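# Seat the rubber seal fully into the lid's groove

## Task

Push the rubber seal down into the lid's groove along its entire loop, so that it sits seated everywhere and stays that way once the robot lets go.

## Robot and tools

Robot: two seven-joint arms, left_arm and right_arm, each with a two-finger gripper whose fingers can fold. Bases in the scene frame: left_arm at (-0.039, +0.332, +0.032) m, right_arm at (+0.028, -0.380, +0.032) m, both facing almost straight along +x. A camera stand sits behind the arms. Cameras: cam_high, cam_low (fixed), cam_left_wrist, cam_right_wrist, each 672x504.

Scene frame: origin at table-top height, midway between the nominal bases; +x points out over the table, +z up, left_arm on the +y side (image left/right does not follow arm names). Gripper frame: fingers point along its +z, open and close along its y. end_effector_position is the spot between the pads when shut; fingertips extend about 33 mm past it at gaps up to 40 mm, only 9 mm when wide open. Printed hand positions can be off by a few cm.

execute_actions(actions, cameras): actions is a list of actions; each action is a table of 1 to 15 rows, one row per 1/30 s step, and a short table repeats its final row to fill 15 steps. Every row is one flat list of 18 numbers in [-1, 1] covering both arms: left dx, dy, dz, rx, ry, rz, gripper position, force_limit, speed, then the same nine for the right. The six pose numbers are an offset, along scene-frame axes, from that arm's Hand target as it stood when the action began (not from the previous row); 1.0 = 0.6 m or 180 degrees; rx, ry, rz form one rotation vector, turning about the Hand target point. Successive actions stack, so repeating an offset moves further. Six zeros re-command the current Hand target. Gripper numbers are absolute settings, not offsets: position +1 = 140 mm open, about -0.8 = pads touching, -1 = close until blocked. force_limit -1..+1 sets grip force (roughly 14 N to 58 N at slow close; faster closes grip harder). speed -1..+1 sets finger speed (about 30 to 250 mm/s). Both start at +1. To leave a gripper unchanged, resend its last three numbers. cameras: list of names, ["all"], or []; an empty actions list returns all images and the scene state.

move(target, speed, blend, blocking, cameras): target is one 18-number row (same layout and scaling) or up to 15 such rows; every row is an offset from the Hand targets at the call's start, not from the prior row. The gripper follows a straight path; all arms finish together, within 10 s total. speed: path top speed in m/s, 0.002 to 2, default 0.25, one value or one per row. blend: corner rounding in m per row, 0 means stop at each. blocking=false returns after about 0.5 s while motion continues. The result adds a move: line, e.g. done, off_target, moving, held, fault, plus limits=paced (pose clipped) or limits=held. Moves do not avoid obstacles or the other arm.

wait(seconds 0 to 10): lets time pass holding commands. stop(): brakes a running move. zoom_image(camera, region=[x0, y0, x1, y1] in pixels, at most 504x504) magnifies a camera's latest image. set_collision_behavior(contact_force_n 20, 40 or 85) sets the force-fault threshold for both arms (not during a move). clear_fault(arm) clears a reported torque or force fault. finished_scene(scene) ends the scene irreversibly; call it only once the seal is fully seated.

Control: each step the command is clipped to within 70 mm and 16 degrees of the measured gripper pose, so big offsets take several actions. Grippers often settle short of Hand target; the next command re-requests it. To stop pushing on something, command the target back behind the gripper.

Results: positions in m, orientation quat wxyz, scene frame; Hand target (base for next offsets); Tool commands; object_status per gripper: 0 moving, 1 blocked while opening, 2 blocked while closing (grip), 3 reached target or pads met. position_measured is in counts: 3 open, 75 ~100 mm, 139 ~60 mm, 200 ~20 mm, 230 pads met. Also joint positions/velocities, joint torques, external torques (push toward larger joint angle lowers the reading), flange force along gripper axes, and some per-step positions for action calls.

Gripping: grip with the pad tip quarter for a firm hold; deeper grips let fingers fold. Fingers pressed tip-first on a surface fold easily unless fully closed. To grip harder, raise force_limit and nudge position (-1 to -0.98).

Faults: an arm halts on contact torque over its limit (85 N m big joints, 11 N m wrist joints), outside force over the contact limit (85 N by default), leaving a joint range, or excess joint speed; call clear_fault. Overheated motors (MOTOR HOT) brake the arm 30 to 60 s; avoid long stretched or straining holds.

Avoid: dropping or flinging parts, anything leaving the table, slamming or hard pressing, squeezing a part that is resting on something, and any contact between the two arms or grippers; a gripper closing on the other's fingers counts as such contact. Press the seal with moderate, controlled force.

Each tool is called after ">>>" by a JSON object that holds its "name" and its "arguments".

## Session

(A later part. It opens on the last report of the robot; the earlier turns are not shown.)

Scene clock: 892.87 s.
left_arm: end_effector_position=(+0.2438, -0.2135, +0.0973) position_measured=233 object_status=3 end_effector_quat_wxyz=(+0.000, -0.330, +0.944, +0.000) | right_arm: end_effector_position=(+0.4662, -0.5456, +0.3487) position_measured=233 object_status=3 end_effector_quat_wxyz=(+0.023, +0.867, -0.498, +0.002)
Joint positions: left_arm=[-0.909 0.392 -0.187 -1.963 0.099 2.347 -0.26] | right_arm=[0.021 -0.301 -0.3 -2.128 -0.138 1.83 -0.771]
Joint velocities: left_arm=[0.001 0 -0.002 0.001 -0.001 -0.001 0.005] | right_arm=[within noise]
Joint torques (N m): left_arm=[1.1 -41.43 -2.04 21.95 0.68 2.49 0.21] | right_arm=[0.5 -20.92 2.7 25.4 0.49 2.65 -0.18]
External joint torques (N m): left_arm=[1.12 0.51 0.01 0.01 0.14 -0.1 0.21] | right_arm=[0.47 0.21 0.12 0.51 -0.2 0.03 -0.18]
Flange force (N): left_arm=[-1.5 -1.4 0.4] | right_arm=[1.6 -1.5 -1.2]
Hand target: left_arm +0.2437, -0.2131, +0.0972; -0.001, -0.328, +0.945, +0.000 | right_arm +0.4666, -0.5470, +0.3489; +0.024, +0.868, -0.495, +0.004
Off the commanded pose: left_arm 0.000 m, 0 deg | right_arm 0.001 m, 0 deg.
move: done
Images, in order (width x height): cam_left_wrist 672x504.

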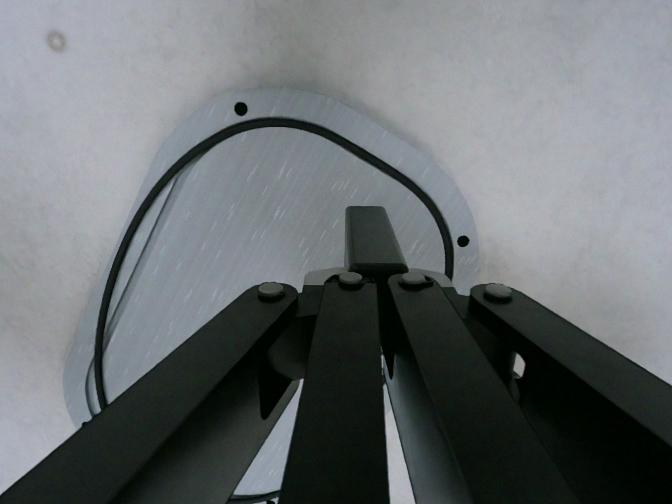

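>>> {"name": "move", "arguments": {"target": [[-0.0358,0.0458,-0.065,0,0,0,-1,-1,0,0,0,0,0,0,0,-1,-1,0],[-0.0358,0.0458,-0.095,0,0,0,-1,-1,0,0,0,0,0,0,0,-1,-1,0]], "speed": [0.1,0.03]}}

>>> {"name": "move", "arguments": {"target": [[0,0,0.03,0,0,0,-1,-1,0,0,0,0,0,0,0,-1,-1,0],[-0.0035,-0.0411,0.03,0,0,0,-1,-1,0,0,0,0,0,0,0,-1,-1,0],[-0.0035,-0.0411,0,0,0,0,-1,-1,0,0,0,0,0,0,0,-1,-1,0]], "speed": [0.05,0.06,0.03], "cameras": ["cam_left_wrist"]}}

>>> {"name": "move", "arguments": {"target": [[0,0,0.03,0,0,0,-1,-1,0,0,0,0,0,0,0,-1,-1,0],[0.0055,-0.0429,0.03,0,0,0,-1,-1,0,0,0,0,0,0,0,-1,-1,0],[0.0055,-0.0429,0,0,0,0,-1,-1,0,0,0,0,0,0,0,-1,-1,0]], "speed": [0.05,0.06,0.03], "cameras": ["cam_left_wrist"]}}

>>> {"name": "zoom_image", "arguments": {"camera": "cam_left_wrist", "region": [100, 0, 580, 330]}}

Scene clock: 906.10 s.
left_arm: end_effector_position=(+0.2221, -0.1869, +0.0445) position_measured=233 object_status=3 end_effector_quat_wxyz=(-0.001, -0.326, +0.945, -0.001) | right_arm: end_effector_position=(+0.4662, -0.5456, +0.3487) position_measured=233 object_status=3 end_effector_quat_wxyz=(+0.023, +0.867, -0.498, +0.002)
Joint positions: left_arm=[-0.927 0.406 -0.17 -2.107 0.108 2.506 -0.271] | right_arm=[0.021 -0.301 -0.3 -2.128 -0.138 1.83 -0.771]
Joint velocities: left_arm=[-0.003 0 0.002 0 0.001 0.004 -0.002] | right_arm=[within noise]
Joint torques (N m): left_arm=[0.63 -36.01 -0.35 18.66 1.06 3.25 -0.22] | right_arm=[0.5 -21 2.65 25.44 0.5 2.65 -0.23]
External joint torques (N m): left_arm=[0.65 4.75 1.54 -1.51 0.6 0.64 -0.22] | right_arm=[0.48 0.03 0.09 0.57 -0.19 0.02 -0.23]
Flange force (N): left_arm=[0.1 -4.5 11.8] | right_arm=[1.5 -1.2 -1.3]
Hand target: left_arm +0.2222, -0.1857, +0.0402; -0.001, -0.328, +0.945, +0.000 | right_arm +0.4666, -0.5470, +0.3489; +0.024, +0.868, -0.495, +0.004
Off the commanded pose: left_arm 0.004 m, 0 deg | right_arm 0.001 m, 0 deg.
move: off_target (left_arm)

Scene clock: 908.60 s.
left_arm: end_effector_position=(+0.2202, -0.2111, +0.0443) position_measured=233 object_status=3 end_effector_quat_wxyz=(-0.001, -0.327, +0.945, +0.000) | right_arm: end_effector_position=(+0.4662, -0.5456, +0.3487) position_measured=233 object_status=3 end_effector_quat_wxyz=(+0.023, +0.867, -0.498, +0.002)
Joint positions: left_arm=[-0.964 0.455 -0.158 -2.024 0.107 2.472 -0.29] | right_arm=[0.021 -0.301 -0.3 -2.128 -0.138 1.83 -0.771]
Joint velocities: left_arm=[-0.002 0 0.001 0 -0.001 0.005 -0.002] | right_arm=[within noise]
Joint torques (N m): left_arm=[-0.11 -37.74 -0.53 19.41 1.02 3.28 -0.23] | right_arm=[0.46 -20.98 2.64 25.44 0.48 2.67 -0.19]
External joint torques (N m): left_arm=[-0.24 4.64 1.28 -1.07 0.55 0.69 -0.23] | right_arm=[0.54 0.04 0.2 0.59 -0.2 0.05 -0.19]
Flange force (N): left_arm=[1.8 -5.7 11.2] | right_arm=[1.3 -1.3 -1.4]
Hand target: left_arm +0.2201, -0.2103, +0.0402; -0.001, -0.328, +0.945, +0.000 | right_arm +0.4666, -0.5470, +0.3489; +0.024, +0.868, -0.495, +0.004
Off the commanded pose: left_arm 0.004 m, 0 deg | right_arm 0.001 m, 0 deg.
move: off_target (left_arm)
Images, in order (width x height): cam_left_wrist 672x504.

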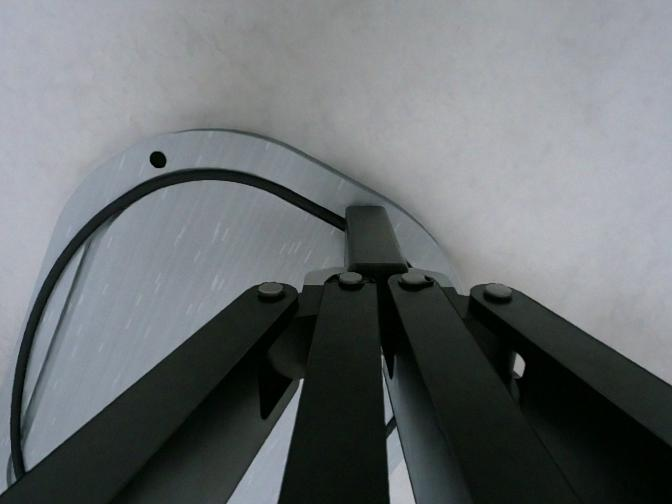

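Scene clock: 911.10 s.
left_arm: end_effector_position=(+0.2242, -0.2364, +0.0441) position_measured=233 object_status=3 end_effector_quat_wxyz=(-0.001, -0.327, +0.945, +0.000) | right_arm: end_effector_position=(+0.4662, -0.5456, +0.3487) position_measured=233 object_status=3 end_effector_quat_wxyz=(+0.023, +0.867, -0.498, +0.002)
Joint positions: left_arm=[-0.991 0.514 -0.146 -1.923 0.105 2.43 -0.3] | right_arm=[0.021 -0.301 -0.3 -2.128 -0.138 1.83 -0.771]
Joint velocities: left_arm=[-0.002 0 0.001 0 0 0.004 -0.001] | right_arm=[within noise]
Joint torques (N m): left_arm=[0.11 -40.34 -1.2 20.03 0.91 3.21 -0.25] | right_arm=[0.48 -20.86 2.66 25.46 0.49 2.66 -0.25]
External joint torques (N m): left_arm=[0.04 4.38 0.73 -1.05 0.41 0.61 -0.25] | right_arm=[0.5 0.27 0.16 0.5 -0.2 0.03 -0.25]
Flange force (N): left_arm=[1.6 -5.2 9.7] | right_arm=[1.8 -1.6 -1.2]
Hand target: left_arm +0.2234, -0.2361, +0.0402; -0.001, -0.328, +0.945, +0.000 | right_arm +0.4666, -0.5470, +0.3489; +0.024, +0.868, -0.495, +0.004
Off the commanded pose: left_arm 0.004 m, 0 deg | right_arm 0.001 m, 0 deg.
move: off_target (left_arm)
Images, in order (width x height): cam_left_wrist 672x504.

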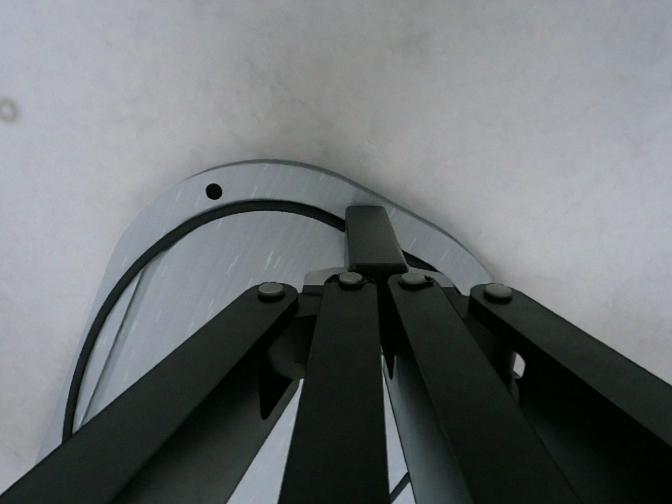

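Scaled by 1.050 from the camera's 672x504 image, which has a finer 960x720 frame.

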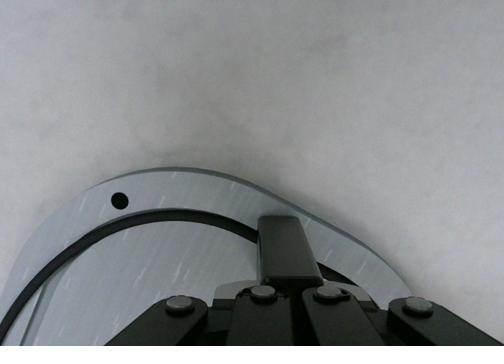

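>>> {"name": "move", "arguments": {"target": [[0,0,0.03,0,0,0,-1,-1,0,0,0,0,0,0,0,-1,-1,0],[0.0095,-0.041,0.03,0,0,0,-1,-1,0,0,0,0,0,0,0,-1,-1,0],[0.0095,-0.041,0,0,0,0,-1,-1,0,0,0,0,0,0,0,-1,-1,0]], "speed": [0.05,0.06,0.03], "cameras": ["cam_left_wrist"]}}

>>> {"name": "zoom_image", "arguments": {"camera": "cam_left_wrist", "region": [100, 0, 580, 330]}}

Scene clock: 917.23 s.
left_arm: end_effector_position=(+0.2292, -0.2611, +0.0440) position_measured=233 object_status=3 end_effector_quat_wxyz=(-0.001, -0.326, +0.945, +0.000) | right_arm: end_effector_position=(+0.4662, -0.5456, +0.3487) position_measured=233 object_status=3 end_effector_quat_wxyz=(+0.023, +0.867, -0.498, +0.002)
Joint positions: left_arm=[-1.013 0.576 -0.137 -1.815 0.105 2.384 -0.305] | right_arm=[0.021 -0.301 -0.3 -2.128 -0.138 1.83 -0.771]
Joint velocities: left_arm=[-0.002 0 0.001 0 -0.001 0.005 -0.001] | right_arm=[within noise]
Joint torques (N m): left_arm=[0.2 -42.95 -1.02 20.6 0.81 3.11 -0.27] | right_arm=[0.5 -20.92 2.63 25.43 0.5 2.65 -0.26]
External joint torques (N m): left_arm=[0.18 3.86 1.01 -0.94 0.29 0.52 -0.27] | right_arm=[0.39 0.02 -0.01 0.63 -0.19 0.03 -0.26]
Flange force (N): left_arm=[1.2 -4.7 8.1] | right_arm=[1.8 -1.1 -1.4]
Hand target: left_arm +0.2291, -0.2607, +0.0402; -0.001, -0.328, +0.945, +0.000 | right_arm +0.4666, -0.5470, +0.3489; +0.024, +0.868, -0.495, +0.004
Off the commanded pose: left_arm 0.004 m, 0 deg | right_arm 0.001 m, 0 deg.
move: off_target (left_arm)
Images, in order (width x height): cam_left_wrist 672x504.

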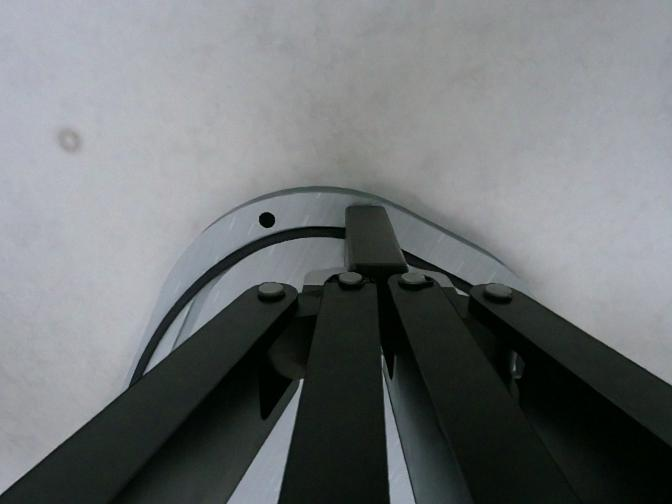

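Scaled by 1.050 from the camera's 672x504 image, which has a finer 960x720 frame.

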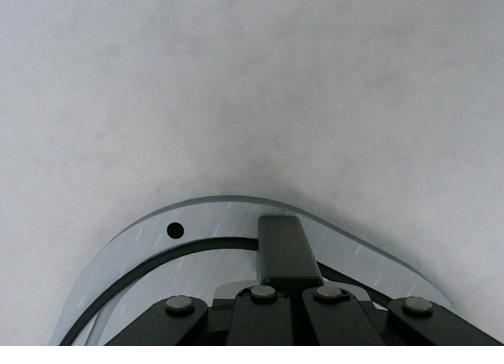

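>>> {"name": "move", "arguments": {"target": [[0,0,0.03,0,0,0,-1,-1,0,0,0,0,0,0,0,-1,-1,0],[0.0185,-0.023,0.03,0,0,0,-1,-1,0,0,0,0,0,0,0,-1,-1,0],[0.0185,-0.023,0,0,0,0,-1,-1,0,0,0,0,0,0,0,-1,-1,0]], "speed": [0.05,0.06,0.03]}}

>>> {"name": "move", "arguments": {"target": [[0,0,0.03,0,0,0,-1,-1,0,0,0,0,0,0,0,-1,-1,0],[0.024,-0.018,0.03,0,0,0,-1,-1,0,0,0,0,0,0,0,-1,-1,0],[0.024,-0.018,0,0,0,0,-1,-1,0,0,0,0,0,0,0,-1,-1,0]], "speed": [0.05,0.06,0.03], "cameras": ["cam_left_wrist"]}}

>>> {"name": "zoom_image", "arguments": {"camera": "cam_left_wrist", "region": [100, 0, 580, 330]}}

Scene clock: 927.87 s.
left_arm: end_effector_position=(+0.2396, -0.2751, +0.0439) position_measured=233 object_status=3 end_effector_quat_wxyz=(-0.002, -0.330, +0.944, +0.000) | right_arm: end_effector_position=(+0.4662, -0.5456, +0.3487) position_measured=233 object_status=3 end_effector_quat_wxyz=(+0.023, +0.867, -0.498, +0.002)
Joint positions: left_arm=[-1.011 0.622 -0.137 -1.736 0.105 2.35 -0.304] | right_arm=[0.021 -0.301 -0.3 -2.128 -0.138 1.83 -0.771]
Joint velocities: left_arm=[0 0.001 -0.001 0.001 0.001 0.005 0.001] | right_arm=[within noise]
Joint torques (N m): left_arm=[0.21 -44.34 -0.88 21.08 1.3 3.13 0.06] | right_arm=[0.51 -20.92 2.68 25.41 0.49 2.67 -0.25]
External joint torques (N m): left_arm=[0.39 3.83 1.42 -0.79 0.76 0.54 0.06] | right_arm=[0.48 0.05 0.13 0.61 -0.19 0.05 -0.26]
Flange force (N): left_arm=[0.6 -5.6 8.0] | right_arm=[1.6 -1.3 -1.4]
Hand target: left_arm +0.2402, -0.2745, +0.0402; -0.001, -0.328, +0.945, +0.000 | right_arm +0.4666, -0.5470, +0.3489; +0.024, +0.868, -0.495, +0.004
Off the commanded pose: left_arm 0.004 m, 0 deg | right_arm 0.001 m, 0 deg.
move: off_target (left_arm)

Scene clock: 930.27 s.
left_arm: end_effector_position=(+0.2536, -0.2861, +0.0438) position_measured=233 object_status=3 end_effector_quat_wxyz=(-0.002, -0.331, +0.944, +0.000) | right_arm: end_effector_position=(+0.4662, -0.5456, +0.3487) position_measured=233 object_status=3 end_effector_quat_wxyz=(+0.023, +0.867, -0.498, +0.002)
Joint positions: left_arm=[-1.003 0.666 -0.136 -1.659 0.108 2.316 -0.293] | right_arm=[0.021 -0.301 -0.3 -2.128 -0.138 1.83 -0.771]
Joint velocities: left_arm=[0.001 0 0 0.001 0 0.003 0] | right_arm=[within noise]
Joint torques (N m): left_arm=[0.47 -45.93 -0.97 21.38 1.37 3.15 0.13] | right_arm=[0.52 -20.93 2.67 25.42 0.49 2.64 -0.19]
External joint torques (N m): left_arm=[0.73 3.43 1.47 -0.72 0.82 0.58 0.13] | right_arm=[0.57 0.03 0.21 0.62 -0.19 0.03 -0.19]
Flange force (N): left_arm=[-0.2 -5.0 7.1] | right_arm=[1.3 -1.4 -1.5]
Hand target: left_arm +0.2546, -0.2853, +0.0402; -0.001, -0.328, +0.945, +0.000 | right_arm +0.4666, -0.5470, +0.3489; +0.024, +0.868, -0.495, +0.004
Off the commanded pose: left_arm 0.004 m, 0 deg | right_arm 0.001 m, 0 deg.
move: off_target (left_arm)
Images, in order (width x height): cam_left_wrist 672x504.

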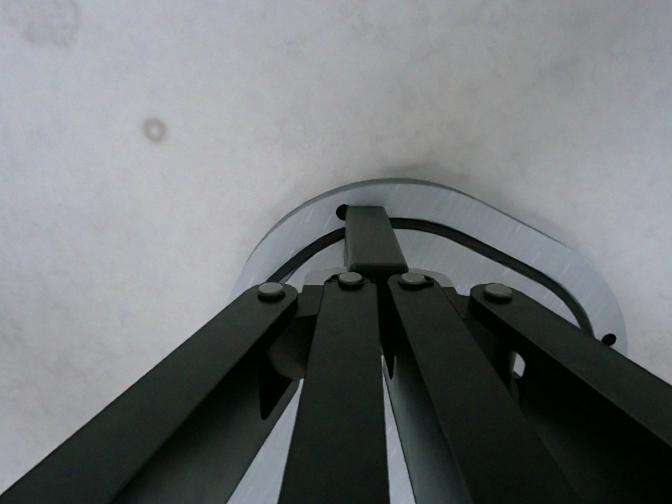

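Scaled by 1.050 from the camera's 672x504 image, which has a finer 960x720 frame.

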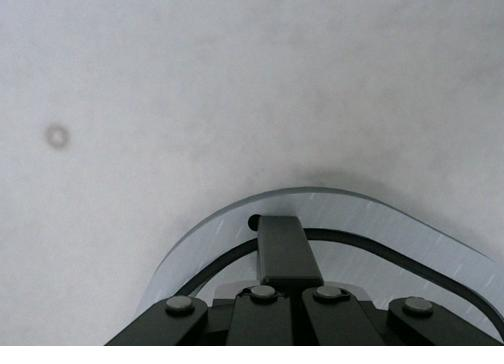

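>>> {"name": "move", "arguments": {"target": [[0,0,0.03,0,0,0,-1,-1,0,0,0,0,0,0,0,-1,-1,0],[0.025,-0.0165,0.03,0,0,0,-1,-1,0,0,0,0,0,0,0,-1,-1,0],[0.025,-0.0165,0,0,0,0,-1,-1,0,0,0,0,0,0,0,-1,-1,0]], "speed": [0.05,0.06,0.03]}}

>>> {"name": "move", "arguments": {"target": [[0,0,0.04,0,0,0,-1,-1,0,0,0,0,0,0,0,-1,-1,0],[0.11,0.02,0.1,0,0,0,-1,-1,0,0,0,0,0,0,0,-1,-1,0]], "speed": [0.05,0.1], "cameras": ["cam_left_wrist"]}}

>>> {"name": "zoom_image", "arguments": {"camera": "cam_left_wrist", "region": [100, 0, 580, 330]}}

Scene clock: 937.73 s.
left_arm: end_effector_position=(+0.2686, -0.2957, +0.0438) position_measured=233 object_status=3 end_effector_quat_wxyz=(-0.002, -0.331, +0.944, +0.000) | right_arm: end_effector_position=(+0.4662, -0.5456, +0.3487) position_measured=233 object_status=3 end_effector_quat_wxyz=(+0.023, +0.867, -0.498, +0.002)
Joint positions: left_arm=[-0.994 0.711 -0.136 -1.579 0.111 2.281 -0.279] | right_arm=[0.021 -0.301 -0.3 -2.128 -0.138 1.83 -0.771]
Joint velocities: left_arm=[0.001 0.001 0.002 0 0 0.004 0.001] | right_arm=[within noise]
Joint torques (N m): left_arm=[0.5 -47.24 -1.03 21.8 1.3 3.22 0.16] | right_arm=[0.53 -20.9 2.67 25.47 0.51 2.67 -0.19]
External joint torques (N m): left_arm=[0.47 3.81 1.28 -0.84 0.73 0.62 0.16] | right_arm=[0.5 0.09 0.11 0.64 -0.18 0.05 -0.19]
Flange force (N): left_arm=[0.3 -5.6 7.6] | right_arm=[1.7 -1.5 -1.4]
Hand target: left_arm +0.2696, -0.2952, +0.0402; -0.001, -0.328, +0.945, +0.000 | right_arm +0.4666, -0.5470, +0.3489; +0.024, +0.868, -0.495, +0.004
Off the commanded pose: left_arm 0.004 m, 0 deg | right_arm 0.001 m, 0 deg.
move: off_target (left_arm)

Scene clock: 940.20 s.
left_arm: end_effector_position=(+0.3353, -0.2840, +0.1008) position_measured=233 object_status=3 end_effector_quat_wxyz=(-0.002, -0.332, +0.943, -0.001) | right_arm: end_effector_position=(+0.4662, -0.5456, +0.3487) position_measured=233 object_status=3 end_effector_quat_wxyz=(+0.023, +0.867, -0.498, +0.002)
Joint positions: left_arm=[-0.9 0.695 -0.152 -1.448 0.111 2.136 -0.188] | right_arm=[0.021 -0.301 -0.3 -2.128 -0.138 1.83 -0.771]
Joint velocities: left_arm=[0 0.001 -0.001 -0.001 0 -0.002 0.007] | right_arm=[within noise]
Joint torques (N m): left_arm=[0.71 -50.62 -2.27 23.9 1.18 2.46 0.23] | right_arm=[0.51 -20.91 2.71 25.41 0.48 2.66 -0.22]
External joint torques (N m): left_arm=[0.62 1.34 0.17 0.05 0.54 -0.14 0.23] | right_arm=[0.49 0.08 0.16 0.61 -0.21 0.05 -0.22]
Flange force (N): left_arm=[-0.4 -5.2 1.5] | right_arm=[1.6 -1.4 -1.4]
Hand target: left_arm +0.3356, -0.2832, +0.1002; -0.001, -0.328, +0.945, +0.000 | right_arm +0.4666, -0.5470, +0.3489; +0.024, +0.868, -0.495, +0.004
Off the commanded pose: left_arm 0.001 m, 1 deg | right_arm 0.001 m, 0 deg.
move: done
Images, in order (width x height): cam_left_wrist 672x504.

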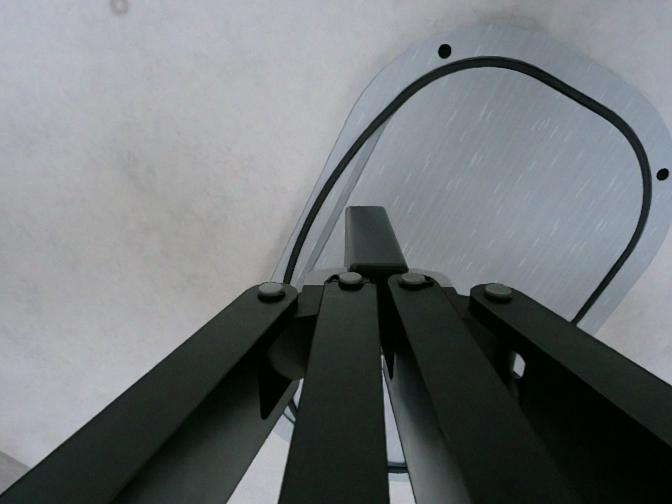

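Scaled by 1.050 from the camera's 672x504 image, which has a finer 960x720 frame.

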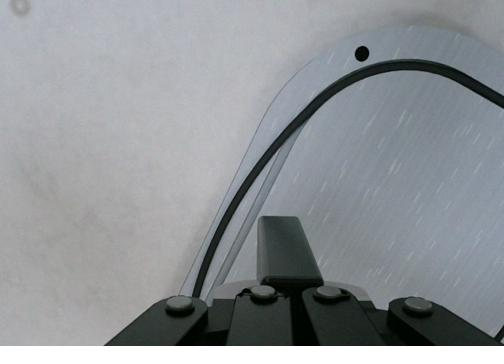

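>>> {"name": "move", "arguments": {"target": [[0.0432,-0.0595,-0.05,0,0,0,-1,-1,0,0,0,0,0,0,0,-1,-1,0],[0.0432,-0.0595,-0.0912,0,0,0,-1,-1,0,0,0,0,0,0,0,-1,-1,0],[0.0375,-0.0275,-0.0912,0,0,0,-1,-1,0,0,0,0,0,0,0,-1,-1,0],[0.039,-0.036,-0.085,0,0,0,-1,-1,0,0,0,0,0,0,0,-1,-1,0],[0.0,0,0,0,0,0,-1,-1,0,0,0,0,0,0,0,-1,-1,0]], "speed": [0.1,0.04,0.015,0.03,0.06], "cameras": ["cam_left_wrist"]}}

>>> {"name": "zoom_image", "arguments": {"camera": "cam_left_wrist", "region": [100, 0, 580, 330]}}

Scene clock: 954.80 s.
left_arm: end_effector_position=(+0.3361, -0.2837, +0.0998) position_measured=233 object_status=3 end_effector_quat_wxyz=(+0.001, -0.324, +0.946, +0.000) | right_arm: end_effector_position=(+0.4662, -0.5456, +0.3487) position_measured=233 object_status=3 end_effector_quat_wxyz=(+0.023, +0.867, -0.498, +0.002)
Joint positions: left_arm=[-0.902 0.698 -0.151 -1.446 0.117 2.135 -0.176] | right_arm=[0.021 -0.301 -0.3 -2.128 -0.138 1.83 -0.771]
Joint torques (N m): left_arm=[0.88 -51.37 -1.85 22.99 0.17 2.53 -0.25] | right_arm=[0.5 -20.92 2.67 25.49 0.49 2.66 -0.21]
External joint torques (N m): left_arm=[0.86 0.61 0.63 -0.83 -0.46 -0.07 -0.25] | right_arm=[0.51 0.05 0.16 0.65 -0.2 0.03 -0.21]
Flange force (N): left_arm=[-1.2 2.9 1.0] | right_arm=[1.6 -1.4 -1.5]
Hand target: left_arm +0.3356, -0.2832, +0.1002; -0.001, -0.328, +0.945, +0.000 | right_arm +0.4666, -0.5470, +0.3489; +0.024, +0.868, -0.495, +0.004
Off the commanded pose: left_arm 0.001 m, 1 deg | right_arm 0.001 m, 0 deg.
move: done
Images, in order (width x height): cam_left_wrist 672x504.

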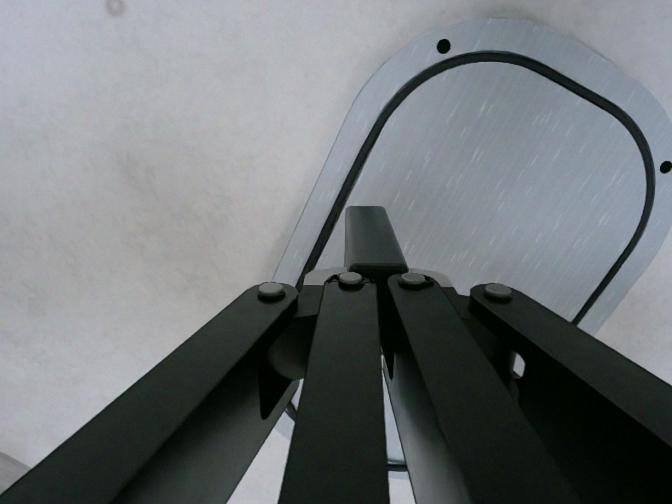

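Scaled by 1.050 from the camera's 672x504 image, which has a finer 960x720 frame.

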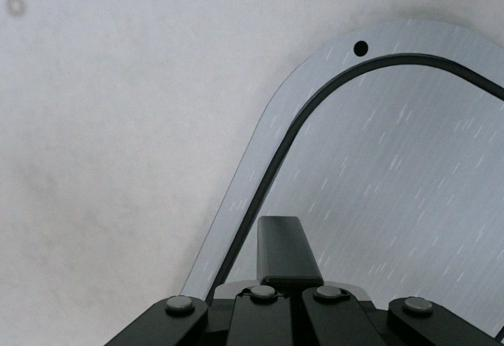

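>>> {"name": "move", "arguments": {"target": [[-0.0785,-0.0312,-0.07,0,0,0,-1,-1,0,0,0,0,0,0,0,-1,-1,0],[-0.0785,-0.0312,-0.1,0,0,0,-1,-1,0,0,0,0,0,0,0,-1,-1,0],[-0.0785,-0.0312,-0.07,0,0,0,-1,-1,0,0,0,0,0,0,0,-1,-1,0],[-0.0517,-0.0307,-0.07,0,0,0,-1,-1,0,0,0,0,0,0,0,-1,-1,0],[-0.0517,-0.0307,-0.1,0,0,0,-1,-1,0,0,0,0,0,0,0,-1,-1,0]], "speed": [0.1,0.03,0.05,0.06,0.03]}}

>>> {"name": "move", "arguments": {"target": [[0,0,0.03,0,0,0,-1,-1,0,0,0,0,0,0,0,-1,-1,0],[0.04,0.0082,0.03,0,0,0,-1,-1,0,0,0,0,0,0,0,-1,-1,0],[0.04,0.0082,0,0,0,0,-1,-1,0,0,0,0,0,0,0,-1,-1,0]], "speed": [0.05,0.06,0.03], "cameras": ["cam_left_wrist"]}}

>>> {"name": "zoom_image", "arguments": {"camera": "cam_left_wrist", "region": [100, 0, 580, 330]}}

Scene clock: 968.57 s.
left_arm: end_effector_position=(+0.3035, -0.3018, +0.0436) position_measured=233 object_status=3 end_effector_quat_wxyz=(-0.002, -0.331, +0.944, +0.001) | right_arm: end_effector_position=(+0.4662, -0.5456, +0.3487) position_measured=233 object_status=3 end_effector_quat_wxyz=(+0.023, +0.867, -0.498, +0.002)
Joint positions: left_arm=[-0.96 0.779 -0.139 -1.457 0.117 2.226 -0.239] | right_arm=[0.021 -0.301 -0.3 -2.128 -0.138 1.83 -0.771]
Joint torques (N m): left_arm=[0.53 -49.35 -1.29 22.21 1.32 3.44 0.16] | right_arm=[0.47 -20.91 2.67 25.47 0.5 2.66 -0.18]
External joint torques (N m): left_arm=[0.27 3.69 1 -0.96 0.72 0.84 0.16] | right_arm=[0.42 -0.03 0.1 0.69 -0.19 0.05 -0.18]
Flange force (N): left_arm=[0.2 -4.4 7.4] | right_arm=[1.5 -1.3 -1.6]
Hand target: left_arm +0.3046, -0.3016, +0.0402; -0.001, -0.328, +0.945, +0.000 | right_arm +0.4666, -0.5470, +0.3489; +0.024, +0.868, -0.495, +0.004
Off the commanded pose: left_arm 0.004 m, 0 deg | right_arm 0.001 m, 0 deg.
move: off_target (left_arm)

Scene clock: 970.97 s.
left_arm: end_effector_position=(+0.3280, -0.2966, +0.0436) position_measured=233 object_status=3 end_effector_quat_wxyz=(-0.002, -0.331, +0.944, +0.001) | right_arm: end_effector_position=(+0.4662, -0.5456, +0.3487) position_measured=233 object_status=3 end_effector_quat_wxyz=(+0.023, +0.867, -0.498, +0.002)
Joint positions: left_arm=[-0.928 0.805 -0.14 -1.412 0.12 2.205 -0.208] | right_arm=[0.021 -0.301 -0.3 -2.128 -0.138 1.83 -0.771]
Joint velocities: left_arm=[0 0 0 0 0.003 0.004 0] | right_arm=[within noise]
Joint torques (N m): left_arm=[0.31 -49.98 -1.64 22.45 1.29 3.35 0.19] | right_arm=[0.5 -20.9 2.7 25.41 0.5 2.66 -0.22]
External joint torques (N m): left_arm=[0.29 3.81 0.9 -0.93 0.69 0.74 0.19] | right_arm=[0.56 0.09 0.24 0.58 -0.18 0.04 -0.22]
Flange force (N): left_arm=[0.1 -5.4 7.3] | right_arm=[1.4 -1.5 -1.3]
Hand target: left_arm +0.3286, -0.2967, +0.0402; -0.001, -0.328, +0.945, +0.000 | right_arm +0.4666, -0.5470, +0.3489; +0.024, +0.868, -0.495, +0.004
Off the commanded pose: left_arm 0.003 m, 0 deg | right_arm 0.001 m, 0 deg.
move: done
Images, in order (width x height): cam_left_wrist 672x504.

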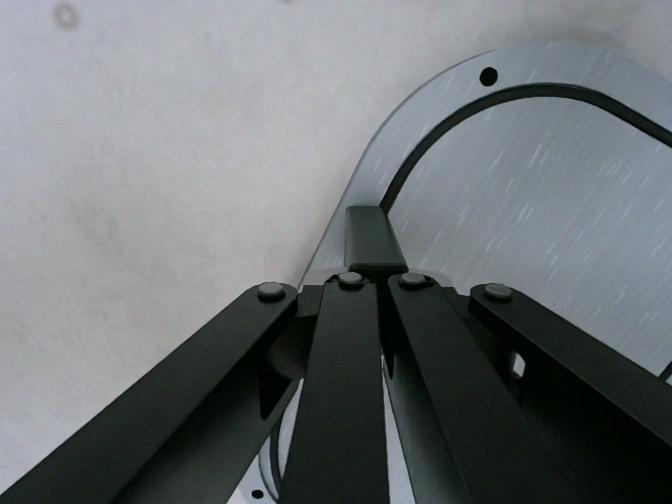

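Scaled by 1.050 from the camera's 672x504 image, which has a finer 960x720 frame.

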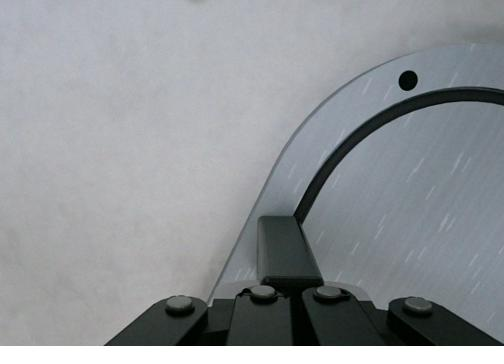

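Good. Points 4 and 5.

>>> {"name": "move", "arguments": {"target": [[0,0,0.03,0,0,0,-1,-1,0,0,0,0,0,0,0,-1,-1,0],[0.042,0.0092,0.03,0,0,0,-1,-1,0,0,0,0,0,0,0,-1,-1,0],[0.042,0.0092,0,0,0,0,-1,-1,0,0,0,0,0,0,0,-1,-1,0]], "speed": [0.05,0.06,0.03]}}

>>> {"name": "move", "arguments": {"target": [[0,0,0.03,0,0,0,-1,-1,0,0,0,0,0,0,0,-1,-1,0],[0.041,0.009,0.03,0,0,0,-1,-1,0,0,0,0,0,0,0,-1,-1,0],[0.041,0.009,0,0,0,0,-1,-1,0,0,0,0,0,0,0,-1,-1,0]], "speed": [0.05,0.06,0.03], "cameras": ["cam_left_wrist"]}}

>>> {"name": "move", "arguments": {"target": [[0,0,0.03,0,0,0,-1,-1,0,0,0,0,0,0,0,-1,-1,0],[0.11,0.0,0.11,0,0,0,-1,-1,0,0,0,0,0,0,0,-1,-1,0]], "speed": [0.05,0.1], "cameras": ["cam_left_wrist"]}}

>>> {"name": "zoom_image", "arguments": {"camera": "cam_left_wrist", "region": [150, 0, 630, 330]}}

Scene clock: 981.03 s.
left_arm: end_effector_position=(+0.3530, -0.2910, +0.0436) position_measured=233 object_status=3 end_effector_quat_wxyz=(-0.003, -0.331, +0.944, +0.001) | right_arm: end_effector_position=(+0.4662, -0.5456, +0.3487) position_measured=233 object_status=3 end_effector_quat_wxyz=(+0.023, +0.867, -0.498, +0.002)
Joint positions: left_arm=[-0.896 0.834 -0.143 -1.359 0.123 2.181 -0.174] | right_arm=[0.021 -0.301 -0.3 -2.128 -0.138 1.83 -0.771]
Joint torques (N m): left_arm=[0.23 -50.77 -1.63 22.62 1.36 3.42 0.25] | right_arm=[0.43 -20.94 2.68 25.46 0.51 2.65 -0.2]
External joint torques (N m): left_arm=[0.22 3.39 0.94 -0.72 0.75 0.85 0.25] | right_arm=[0.48 0.17 0.21 0.55 -0.18 0.03 -0.2]
Flange force (N): left_arm=[-0.1 -5.3 6.7] | right_arm=[1.5 -1.5 -1.3]
Hand target: left_arm +0.3538, -0.2911, +0.0402; -0.001, -0.328, +0.945, +0.000 | right_arm +0.4666, -0.5470, +0.3489; +0.024, +0.868, -0.495, +0.004
Off the commanded pose: left_arm 0.003 m, 0 deg | right_arm 0.001 m, 0 deg.
move: done

Scene clock: 983.43 s.
left_arm: end_effector_position=(+0.3775, -0.2856, +0.0435) position_measured=233 object_status=3 end_effector_quat_wxyz=(-0.003, -0.331, +0.943, +0.001) | right_arm: end_effector_position=(+0.4662, -0.5456, +0.3487) position_measured=233 object_status=3 end_effector_quat_wxyz=(+0.023, +0.867, -0.498, +0.002)
Joint positions: left_arm=[-0.868 0.868 -0.144 -1.299 0.126 2.154 -0.142] | right_arm=[0.021 -0.301 -0.3 -2.128 -0.138 1.83 -0.771]
Joint torques (N m): left_arm=[0.3 -51.56 -1.58 22.87 1.42 3.48 0.19] | right_arm=[0.52 -20.86 2.65 25.42 0.5 2.67 -0.24]
External joint torques (N m): left_arm=[0.51 3.44 1.16 -0.67 0.8 0.91 0.19] | right_arm=[0.5 0.25 0.09 0.49 -0.19 0.03 -0.24]
Flange force (N): left_arm=[-0.5 -5.8 6.8] | right_arm=[1.8 -1.5 -1.1]
Hand target: left_arm +0.3784, -0.2857, +0.0402; -0.001, -0.328, +0.945, +0.000 | right_arm +0.4666, -0.5470, +0.3489; +0.024, +0.868, -0.495, +0.004
Off the commanded pose: left_arm 0.003 m, 0 deg | right_arm 0.001 m, 0 deg.
move: done
Images, in order (width x height): cam_left_wrist 672x504.

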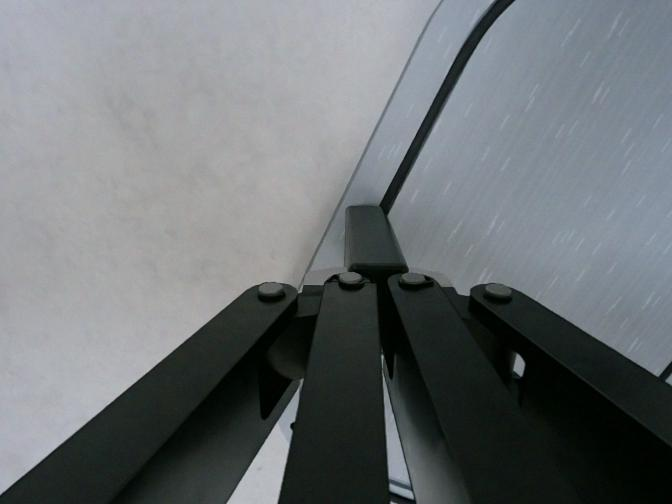

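Scene clock: 985.93 s.
left_arm: end_effector_position=(+0.4455, -0.2859, +0.1070) position_measured=233 object_status=3 end_effector_quat_wxyz=(-0.001, -0.332, +0.943, -0.001) | right_arm: end_effector_position=(+0.4662, -0.5456, +0.3487) position_measured=233 object_status=3 end_effector_quat_wxyz=(+0.023, +0.867, -0.498, +0.002)
Joint positions: left_arm=[-0.82 0.976 -0.147 -0.937 0.126 1.907 -0.057] | right_arm=[0.021 -0.301 -0.3 -2.128 -0.138 1.83 -0.771]
Joint velocities: left_arm=[0 0 -0.001 0 0 -0.004 0.005] | right_arm=[within noise]
Joint torques (N m): left_arm=[-0.05 -56.49 -1.96 24.72 1.17 2.39 0.2] | right_arm=[0.48 -20.92 2.68 25.48 0.48 2.67 -0.2]
External joint torques (N m): left_arm=[-0.12 1.36 0.19 0.07 0.47 -0.2 0.2] | right_arm=[0.47 0.09 0.14 0.63 -0.21 0.05 -0.21]
Flange force (N): left_arm=[0.0 0.0 0.0] | right_arm=[1.6 -1.4 -1.4]
Hand target: left_arm +0.4444, -0.2857, +0.1062; -0.001, -0.328, +0.945, +0.000 | right_arm +0.4666, -0.5470, +0.3489; +0.024, +0.868, -0.495, +0.004
Off the commanded pose: left_arm 0.001 m, 1 deg | right_arm 0.001 m, 0 deg.
move: done
Images, in order (width x height): cam_left_wrist 672x504.

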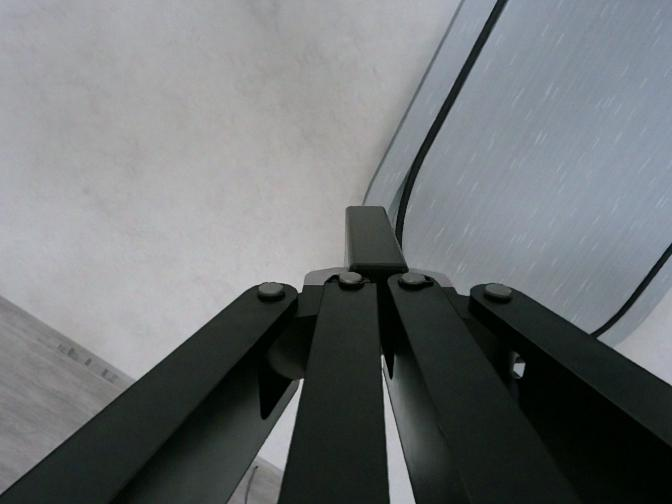

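Scaled by 1.050 from the camera's 672x504 image, which has a finer 960x720 frame.

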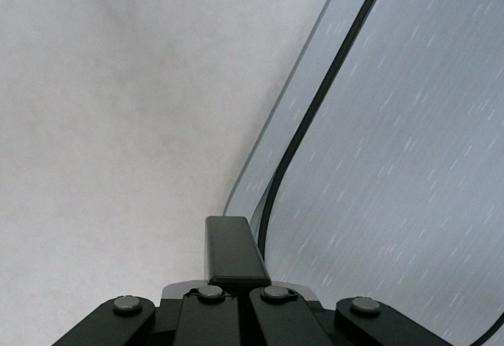

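>>> {"name": "move", "arguments": {"target": [[-0.0695,0.0127,-0.075,0,0,0,-1,-1,0,0,0,0,0,0,0,-1,-1,0],[-0.0695,0.0127,-0.11,0,0,0,-1,-1,0,0,0,0,0,0,0,-1,-1,0],[-0.0695,0.0127,-0.08,0,0,0,-1,-1,0,0,0,0,0,0,0,-1,-1,0],[-0.0478,0.0192,-0.08,0,0,0,-1,-1,0,0,0,0,0,0,0,-1,-1,0],[-0.0478,0.0192,-0.11,0,0,0,-1,-1,0,0,0,0,0,0,0,-1,-1,0]], "speed": [0.1,0.03,0.05,0.06,0.03]}}

>>> {"name": "move", "arguments": {"target": [[0,0,0.03,0,0,0,-1,-1,0,0,0,0,0,0,0,-1,-1,0],[0.04,0.09,0.11,0,0,0,-1,-1,0,0,0,0,0,0,0,-1,-1,0]], "speed": [0.05,0.1], "cameras": ["cam_left_wrist"]}}

>>> {"name": "zoom_image", "arguments": {"camera": "cam_left_wrist", "region": [120, 0, 600, 330]}}

Scene clock: 999.27 s.
left_arm: end_effector_position=(+0.4149, -0.2750, +0.0434) position_measured=233 object_status=3 end_effector_quat_wxyz=(-0.002, -0.331, +0.944, +0.000) | right_arm: end_effector_position=(+0.4662, -0.5456, +0.3487) position_measured=233 object_status=3 end_effector_quat_wxyz=(+0.023, +0.867, -0.498, +0.002)
Joint positions: left_arm=[-0.827 0.917 -0.14 -1.209 0.126 2.117 -0.088] | right_arm=[0.021 -0.301 -0.3 -2.128 -0.138 1.83 -0.771]
Joint torques (N m): left_arm=[0.48 -53.05 -1.5 22.85 1.17 3.11 0.22] | right_arm=[0.54 -20.94 2.64 25.42 0.49 2.67 -0.21]
External joint torques (N m): left_arm=[0.25 2.78 0.85 -0.83 0.53 0.56 0.22] | right_arm=[0.47 -0.03 0.04 0.62 -0.21 0.05 -0.22]
Flange force (N): left_arm=[-0.6 -3.5 5.1] | right_arm=[1.5 -1.1 -1.4]
Hand target: left_arm +0.4157, -0.2742, +0.0402; -0.001, -0.328, +0.945, +0.000 | right_arm +0.4666, -0.5470, +0.3489; +0.024, +0.868, -0.495, +0.004
Off the commanded pose: left_arm 0.003 m, 0 deg | right_arm 0.001 m, 0 deg.
move: done

Scene clock: 1001.60 s.
left_arm: end_effector_position=(+0.4398, -0.2213, +0.1061) position_measured=233 object_status=3 end_effector_quat_wxyz=(-0.001, -0.331, +0.944, -0.001) | right_arm: end_effector_position=(+0.4662, -0.5456, +0.3487) position_measured=233 object_status=3 end_effector_quat_wxyz=(+0.023, +0.867, -0.498, +0.002)
Joint positions: left_arm=[-0.729 0.729 -0.164 -1.377 0.124 2.096 -0.025] | right_arm=[0.021 -0.301 -0.3 -2.128 -0.138 1.83 -0.771]
Joint velocities: left_arm=[0.001 0 -0.001 -0.001 -0.001 0 0.007] | right_arm=[within noise]
Joint torques (N m): left_arm=[0.88 -52.07 -2.59 23.18 0.79 2.4 0.22] | right_arm=[0.47 -20.9 2.7 25.44 0.48 2.67 -0.22]
External joint torques (N m): left_arm=[0.59 0.66 -0.02 -0.77 0.14 -0.17 0.22] | right_arm=[0.43 0.12 0.13 0.58 -0.21 0.05 -0.23]
Flange force (N): left_arm=[-0.9 2.4 0.9] | right_arm=[1.6 -1.3 -1.3]
Hand target: left_arm +0.4397, -0.2202, +0.1062; -0.001, -0.328, +0.945, +0.000 | right_arm +0.4666, -0.5470, +0.3489; +0.024, +0.868, -0.495, +0.004
Off the commanded pose: left_arm 0.001 m, 0 deg | right_arm 0.001 m, 0 deg.
move: done
Images, in order (width x height): cam_left_wrist 672x504.

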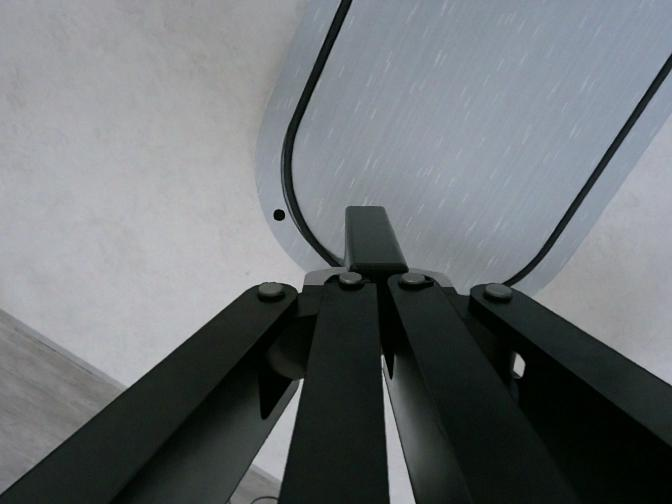

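Scaled by 1.050 from the camera's 672x504 image, which has a finer 960x720 frame.

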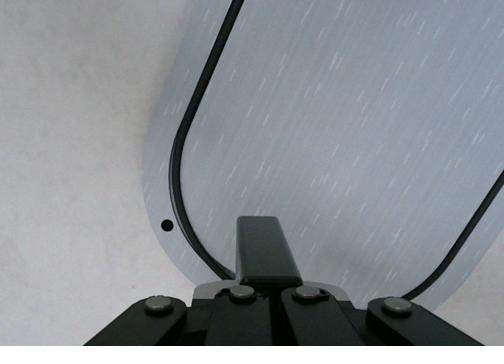

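>>> {"name": "move", "arguments": {"target": [[0.0037,-0.081,-0.075,0,0,0,-1,-1,0,0,0,0,0,0,0,-1,-1,0],[0.0037,-0.081,-0.11,0,0,0,-1,-1,0,0,0,0,0,0,0,-1,-1,0],[0.0037,-0.081,-0.085,0,0,0,-1,-1,0,0,0,0,0,0,0,-1,-1,0],[0.0283,-0.0677,-0.085,0,0,0,-1,-1,0,0,0,0,0,0,0,-1,-1,0],[0.0283,-0.0677,-0.11,0,0,0,-1,-1,0,0,0,0,0,0,0,-1,-1,0]], "speed": [0.1,0.03,0.05,0.06,0.03], "cameras": ["cam_left_wrist"]}}

>>> {"name": "zoom_image", "arguments": {"camera": "cam_left_wrist", "region": [120, 0, 600, 330]}}

Scene clock: 1014.77 s.
left_arm: end_effector_position=(+0.4568, -0.2616, +0.0433) position_measured=233 object_status=3 end_effector_quat_wxyz=(-0.002, -0.331, +0.944, -0.001) | right_arm: end_effector_position=(+0.4662, -0.5456, +0.3487) position_measured=233 object_status=3 end_effector_quat_wxyz=(+0.023, +0.867, -0.498, +0.002)
Joint positions: left_arm=[-0.781 0.987 -0.142 -1.083 0.13 2.062 -0.032] | right_arm=[0.021 -0.301 -0.3 -2.128 -0.138 1.83 -0.771]
Joint velocities: left_arm=[0.001 0.001 0 0 -0.001 0.003 0] | right_arm=[within noise]
Joint torques (N m): left_arm=[0.39 -54.57 -1.75 23.19 1.14 2.77 0.21] | right_arm=[0.51 -20.91 2.68 25.44 0.49 2.66 -0.16]
External joint torques (N m): left_arm=[0.29 2.78 0.62 -0.91 0.48 0.19 0.21] | right_arm=[0.48 0.03 0.11 0.64 -0.2 0.05 -0.17]
Flange force (N): left_arm=[-0.8 -4.7 4.5] | right_arm=[1.5 -1.4 -1.5]
Hand target: left_arm +0.4567, -0.2608, +0.0402; -0.001, -0.328, +0.945, +0.000 | right_arm +0.4666, -0.5470, +0.3489; +0.024, +0.868, -0.495, +0.004
Off the commanded pose: left_arm 0.003 m, 0 deg | right_arm 0.001 m, 0 deg.
move: done
Images, in order (width x height): cam_left_wrist 672x504.

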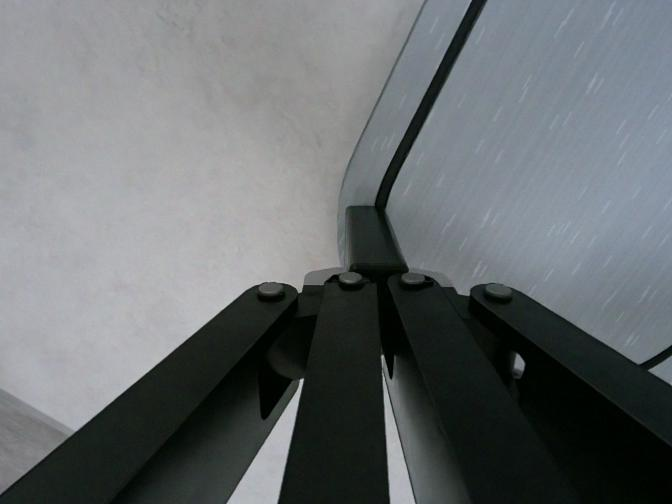

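Scaled by 1.050 from the camera's 672x504 image, which has a finer 960x720 frame.

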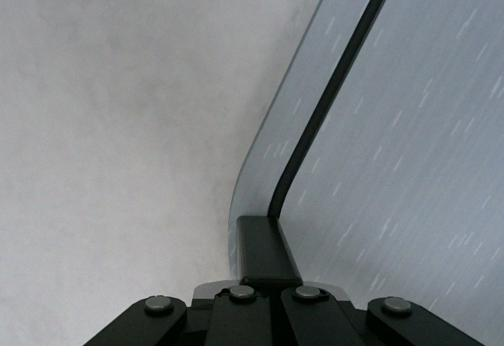

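Z .0433 fine. Continue points 3,4,5.

>>> {"name": "move", "arguments": {"target": [[0,0,0.03,0,0,0,-1,-1,0,0,0,0,0,0,0,-1,-1,0],[0.0175,0.0232,0.03,0,0,0,-1,-1,0,0,0,0,0,0,0,-1,-1,0],[0.0175,0.0232,0,0,0,0,-1,-1,0,0,0,0,0,0,0,-1,-1,0],[0.0175,0.0232,0.03,0,0,0,-1,-1,0,0,0,0,0,0,0,-1,-1,0],[0.029,0.057,0.03,0,0,0,-1,-1,0,0,0,0,0,0,0,-1,-1,0],[0.029,0.057,0,0,0,0,-1,-1,0,0,0,0,0,0,0,-1,-1,0]], "speed": [0.05,0.06,0.03,0.05,0.06,0.03]}}

>>> {"name": "move", "arguments": {"target": [[0,0,0.03,0,0,0,-1,-1,0,0,0,0,0,0,0,-1,-1,0],[0.003,0.03,0.03,0,0,0,-1,-1,0,0,0,0,0,0,0,-1,-1,0],[0.003,0.03,0,0,0,0,-1,-1,0,0,0,0,0,0,0,-1,-1,0]], "speed": [0.05,0.06,0.03], "cameras": ["cam_left_wrist"]}}

>>> {"name": "zoom_image", "arguments": {"camera": "cam_left_wrist", "region": [120, 0, 600, 330]}}

Scene clock: 1026.37 s.
left_arm: end_effector_position=(+0.4737, -0.2268, +0.0435) position_measured=233 object_status=3 end_effector_quat_wxyz=(-0.002, -0.331, +0.944, +0.000) | right_arm: end_effector_position=(+0.4662, -0.5456, +0.3487) position_measured=233 object_status=3 end_effector_quat_wxyz=(+0.023, +0.867, -0.498, +0.002)
Joint positions: left_arm=[-0.723 0.921 -0.148 -1.202 0.132 2.112 0.008] | right_arm=[0.021 -0.301 -0.3 -2.128 -0.138 1.83 -0.771]
Joint torques (N m): left_arm=[0.22 -52.89 -1.75 22.64 1.3 3.36 0.22] | right_arm=[0.57 -20.83 2.72 25.4 0.5 2.67 -0.23]
External joint torques (N m): left_arm=[0.2 3.2 0.9 -1.15 0.67 0.8 0.22] | right_arm=[0.48 0.14 0.1 0.57 -0.2 0.05 -0.24]
Flange force (N): left_arm=[-0.7 -2.0 6.1] | right_arm=[1.7 -1.4 -1.3]
Hand target: left_arm +0.4741, -0.2266, +0.0402; -0.001, -0.328, +0.945, +0.000 | right_arm +0.4666, -0.5470, +0.3489; +0.024, +0.868, -0.495, +0.004
Off the commanded pose: left_arm 0.003 m, 0 deg | right_arm 0.001 m, 0 deg.
move: done

Scene clock: 1028.83 s.
left_arm: end_effector_position=(+0.4774, -0.2090, +0.0464) position_measured=233 object_status=3 end_effector_quat_wxyz=(+0.000, -0.331, +0.944, -0.001) | right_arm: end_effector_position=(+0.4662, -0.5456, +0.3487) position_measured=233 object_status=3 end_effector_quat_wxyz=(+0.023, +0.867, -0.498, +0.002)
Joint positions: left_arm=[-0.696 0.869 -0.15 -1.29 0.135 2.151 0.022] | right_arm=[0.021 -0.301 -0.3 -2.128 -0.138 1.83 -0.771]
Joint velocities: left_arm=[0 -0.002 0 -0.001 0 0.004 0] | right_arm=[within noise]
Joint torques (N m): left_arm=[-0.16 -49.78 -2.77 21.9 0.93 3.2 0.18] | right_arm=[0.45 -20.93 2.69 25.44 0.49 2.66 -0.23]
External joint torques (N m): left_arm=[-0.15 5.15 -0.04 -1.63 0.31 0.64 0.18] | right_arm=[0.37 0.12 0.07 0.52 -0.2 0.02 -0.23]
Flange force (N): left_arm=[-0.6 -6.6 8.8] | right_arm=[1.6 -1.2 -1.2]
Hand target: left_arm +0.4759, -0.2086, +0.0402; -0.001, -0.328, +0.945, +0.000 | right_arm +0.4666, -0.5470, +0.3489; +0.024, +0.868, -0.495, +0.004
Off the commanded pose: left_arm 0.006 m, 0 deg | right_arm 0.001 m, 0 deg.
move: off_target (left_arm)
Images, in order (width x height): cam_left_wrist 672x504.

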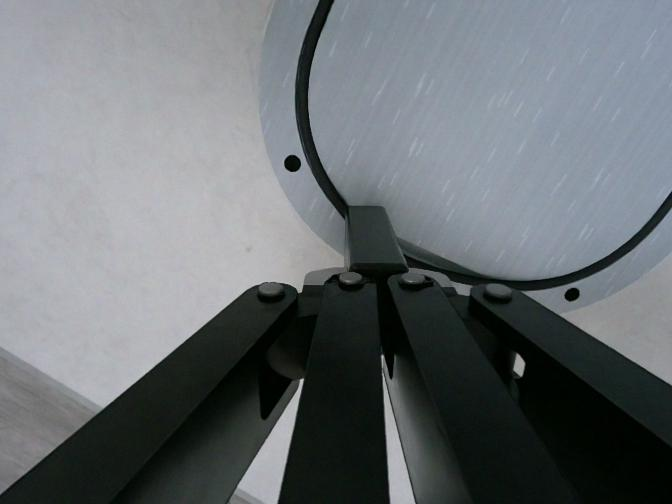

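Scaled by 1.050 from the camera's 672x504 image, which has a finer 960x720 frame.

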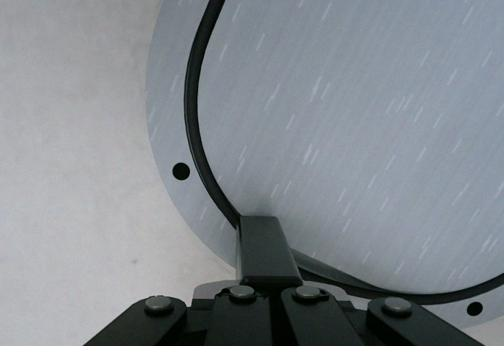

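>>> {"name": "move", "arguments": {"target": [[0,0,0.04,0,0,0,-1,-1,0,0,0,0,0,0,0,-1,-1,0],[0.0227,0.064,0.04,0,0,0,-1,-1,0,0,0,0,0,0,0,-1,-1,0],[0.0227,0.064,0.009,0,0,0,-1,-1,0,0,0,0,0,0,0,-1,-1,0],[-0.0033,0.0562,0.009,0,0,0,-1,-1,0,0,0,0,0,0,0,-1,-1,0],[0.006,0.0592,0.014,0,0,0,-1,-1,0,0,0,0,0,0,0,-1,-1,0],[0.015,0.063,0.06,0,0,0,-1,-1,0,0,0,0,0,0,0,-1,-1,0]], "speed": [0.05,0.06,0.03,0.015,0.03,0.05], "cameras": ["cam_left_wrist"]}}

>>> {"name": "zoom_image", "arguments": {"camera": "cam_left_wrist", "region": [120, 0, 600, 330]}}

Scene clock: 1045.03 s.
left_arm: end_effector_position=(+0.4851, -0.1711, +0.0754) position_measured=233 object_status=3 end_effector_quat_wxyz=(+0.000, -0.329, +0.944, +0.000) | right_arm: end_effector_position=(+0.4662, -0.5456, +0.3487) position_measured=233 object_status=3 end_effector_quat_wxyz=(+0.023, +0.867, -0.498, +0.002)
Joint positions: left_arm=[-0.632 0.752 -0.168 -1.421 0.139 2.161 0.061] | right_arm=[0.021 -0.301 -0.3 -2.128 -0.138 1.83 -0.771]
Joint velocities: left_arm=[0 0 0 0.001 0 -0.003 0.001] | right_arm=[within noise]
Joint torques (N m): left_arm=[1.14 -52.1 -2.75 23.29 0.73 2.39 0.16] | right_arm=[0.49 -20.96 2.72 25.48 0.49 2.66 -0.21]
External joint torques (N m): left_arm=[1.16 0.57 0.23 -0.19 0.11 -0.17 0.16] | right_arm=[0.54 0.11 0.24 0.59 -0.19 0.03 -0.21]
Flange force (N): left_arm=[-1.8 -0.5 0.5] | right_arm=[1.5 -1.5 -1.4]
Hand target: left_arm +0.4849, -0.1708, +0.0762; -0.001, -0.328, +0.945, +0.000 | right_arm +0.4666, -0.5470, +0.3489; +0.024, +0.868, -0.495, +0.004
Off the commanded pose: left_arm 0.001 m, 0 deg | right_arm 0.001 m, 0 deg.
move: done
Images, in order (width x height): cam_left_wrist 672x504.

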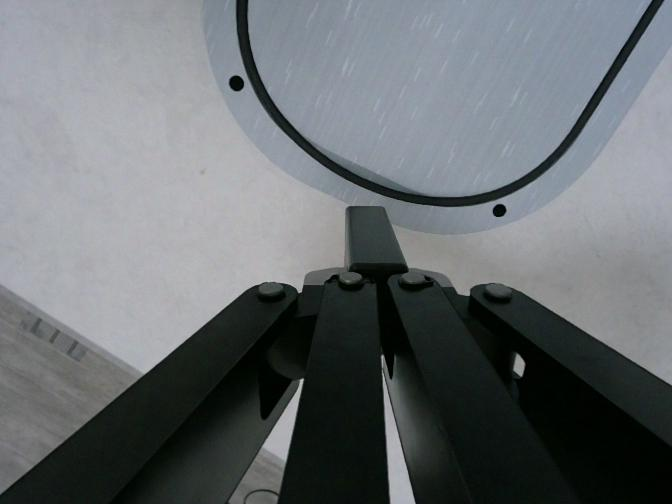

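Scaled by 1.050 from the camera's 672x504 image, which has a finer 960x720 frame.

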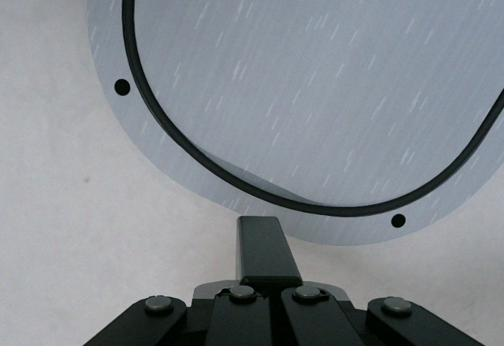

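>>> {"name": "move", "arguments": {"target": [[-0.0115,-0.0112,-0.03,0,0,0,-1,-1,0,0,0,0,0,0,0,-1,-1,0],[-0.0115,-0.0112,-0.0575,0,0,0,-1,-1,0,0,0,0,0,0,0,-1,-1,0],[-0.0353,-0.0168,-0.0575,0,0,0,-1,-1,0,0,0,0,0,0,0,-1,-1,0],[-0.0353,-0.0168,-0.04,0,0,0,-1,-1,0,0,0,0,0,0,0,-1,-1,0],[-0.0265,-0.0138,-0.035,0,0,0,-1,-1,0,0,0,0,0,0,0,-1,-1,0],[-0.0265,-0.0138,-0.06,0,0,0,-1,-1,0,0,0,0,0,0,0,-1,-1,0]], "speed": [0.05,0.03,0.015,0.03,0.03,0.03], "cameras": ["cam_left_wrist"]}}

>>> {"name": "zoom_image", "arguments": {"camera": "cam_left_wrist", "region": [120, 0, 600, 330]}}

Scene clock: 1058.03 s.
left_arm: end_effector_position=(+0.4685, -0.1795, +0.0437) position_measured=233 object_status=3 end_effector_quat_wxyz=(-0.001, -0.328, +0.945, +0.000) | right_arm: end_effector_position=(+0.4662, -0.5456, +0.3487) position_measured=233 object_status=3 end_effector_quat_wxyz=(+0.023, +0.867, -0.498, +0.002)
Joint positions: left_arm=[-0.659 0.781 -0.158 -1.457 0.138 2.225 0.04] | right_arm=[0.021 -0.301 -0.3 -2.128 -0.138 1.83 -0.771]
Joint velocities: left_arm=[0 -0.001 0 0 0.001 0.004 0] | right_arm=[within noise]
Joint torques (N m): left_arm=[0.72 -49.13 -1.53 22.22 0.96 3.25 -0.01] | right_arm=[0.52 -20.89 2.71 25.44 0.48 2.66 -0.25]
External joint torques (N m): left_arm=[0.74 3.87 1.42 -0.88 0.37 0.67 -0.01] | right_arm=[0.47 0.16 0.14 0.59 -0.21 0.04 -0.26]
Flange force (N): left_arm=[-1.7 -5.4 7.4] | right_arm=[1.8 -1.5 -1.3]
Hand target: left_arm +0.4690, -0.1791, +0.0402; -0.001, -0.328, +0.945, +0.000 | right_arm +0.4666, -0.5470, +0.3489; +0.024, +0.868, -0.495, +0.004
Off the commanded pose: left_arm 0.004 m, 0 deg | right_arm 0.001 m, 0 deg.
move: off_target (left_arm)
Images, in order (width x height): cam_left_wrist 672x504.

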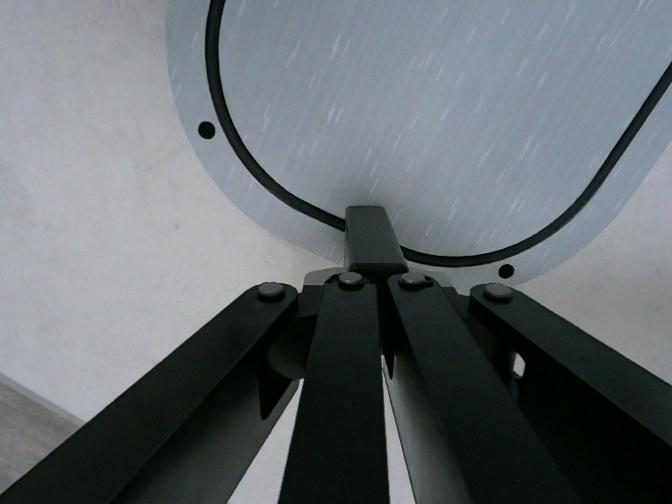

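Scaled by 1.050 from the camera's 672x504 image, which has a finer 960x720 frame.

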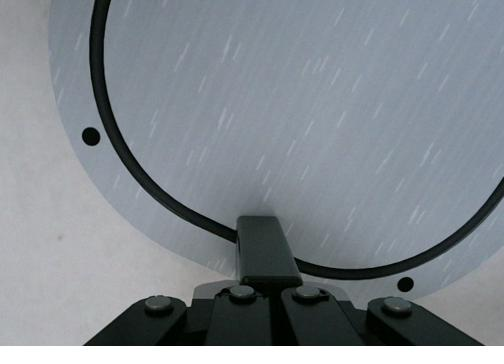

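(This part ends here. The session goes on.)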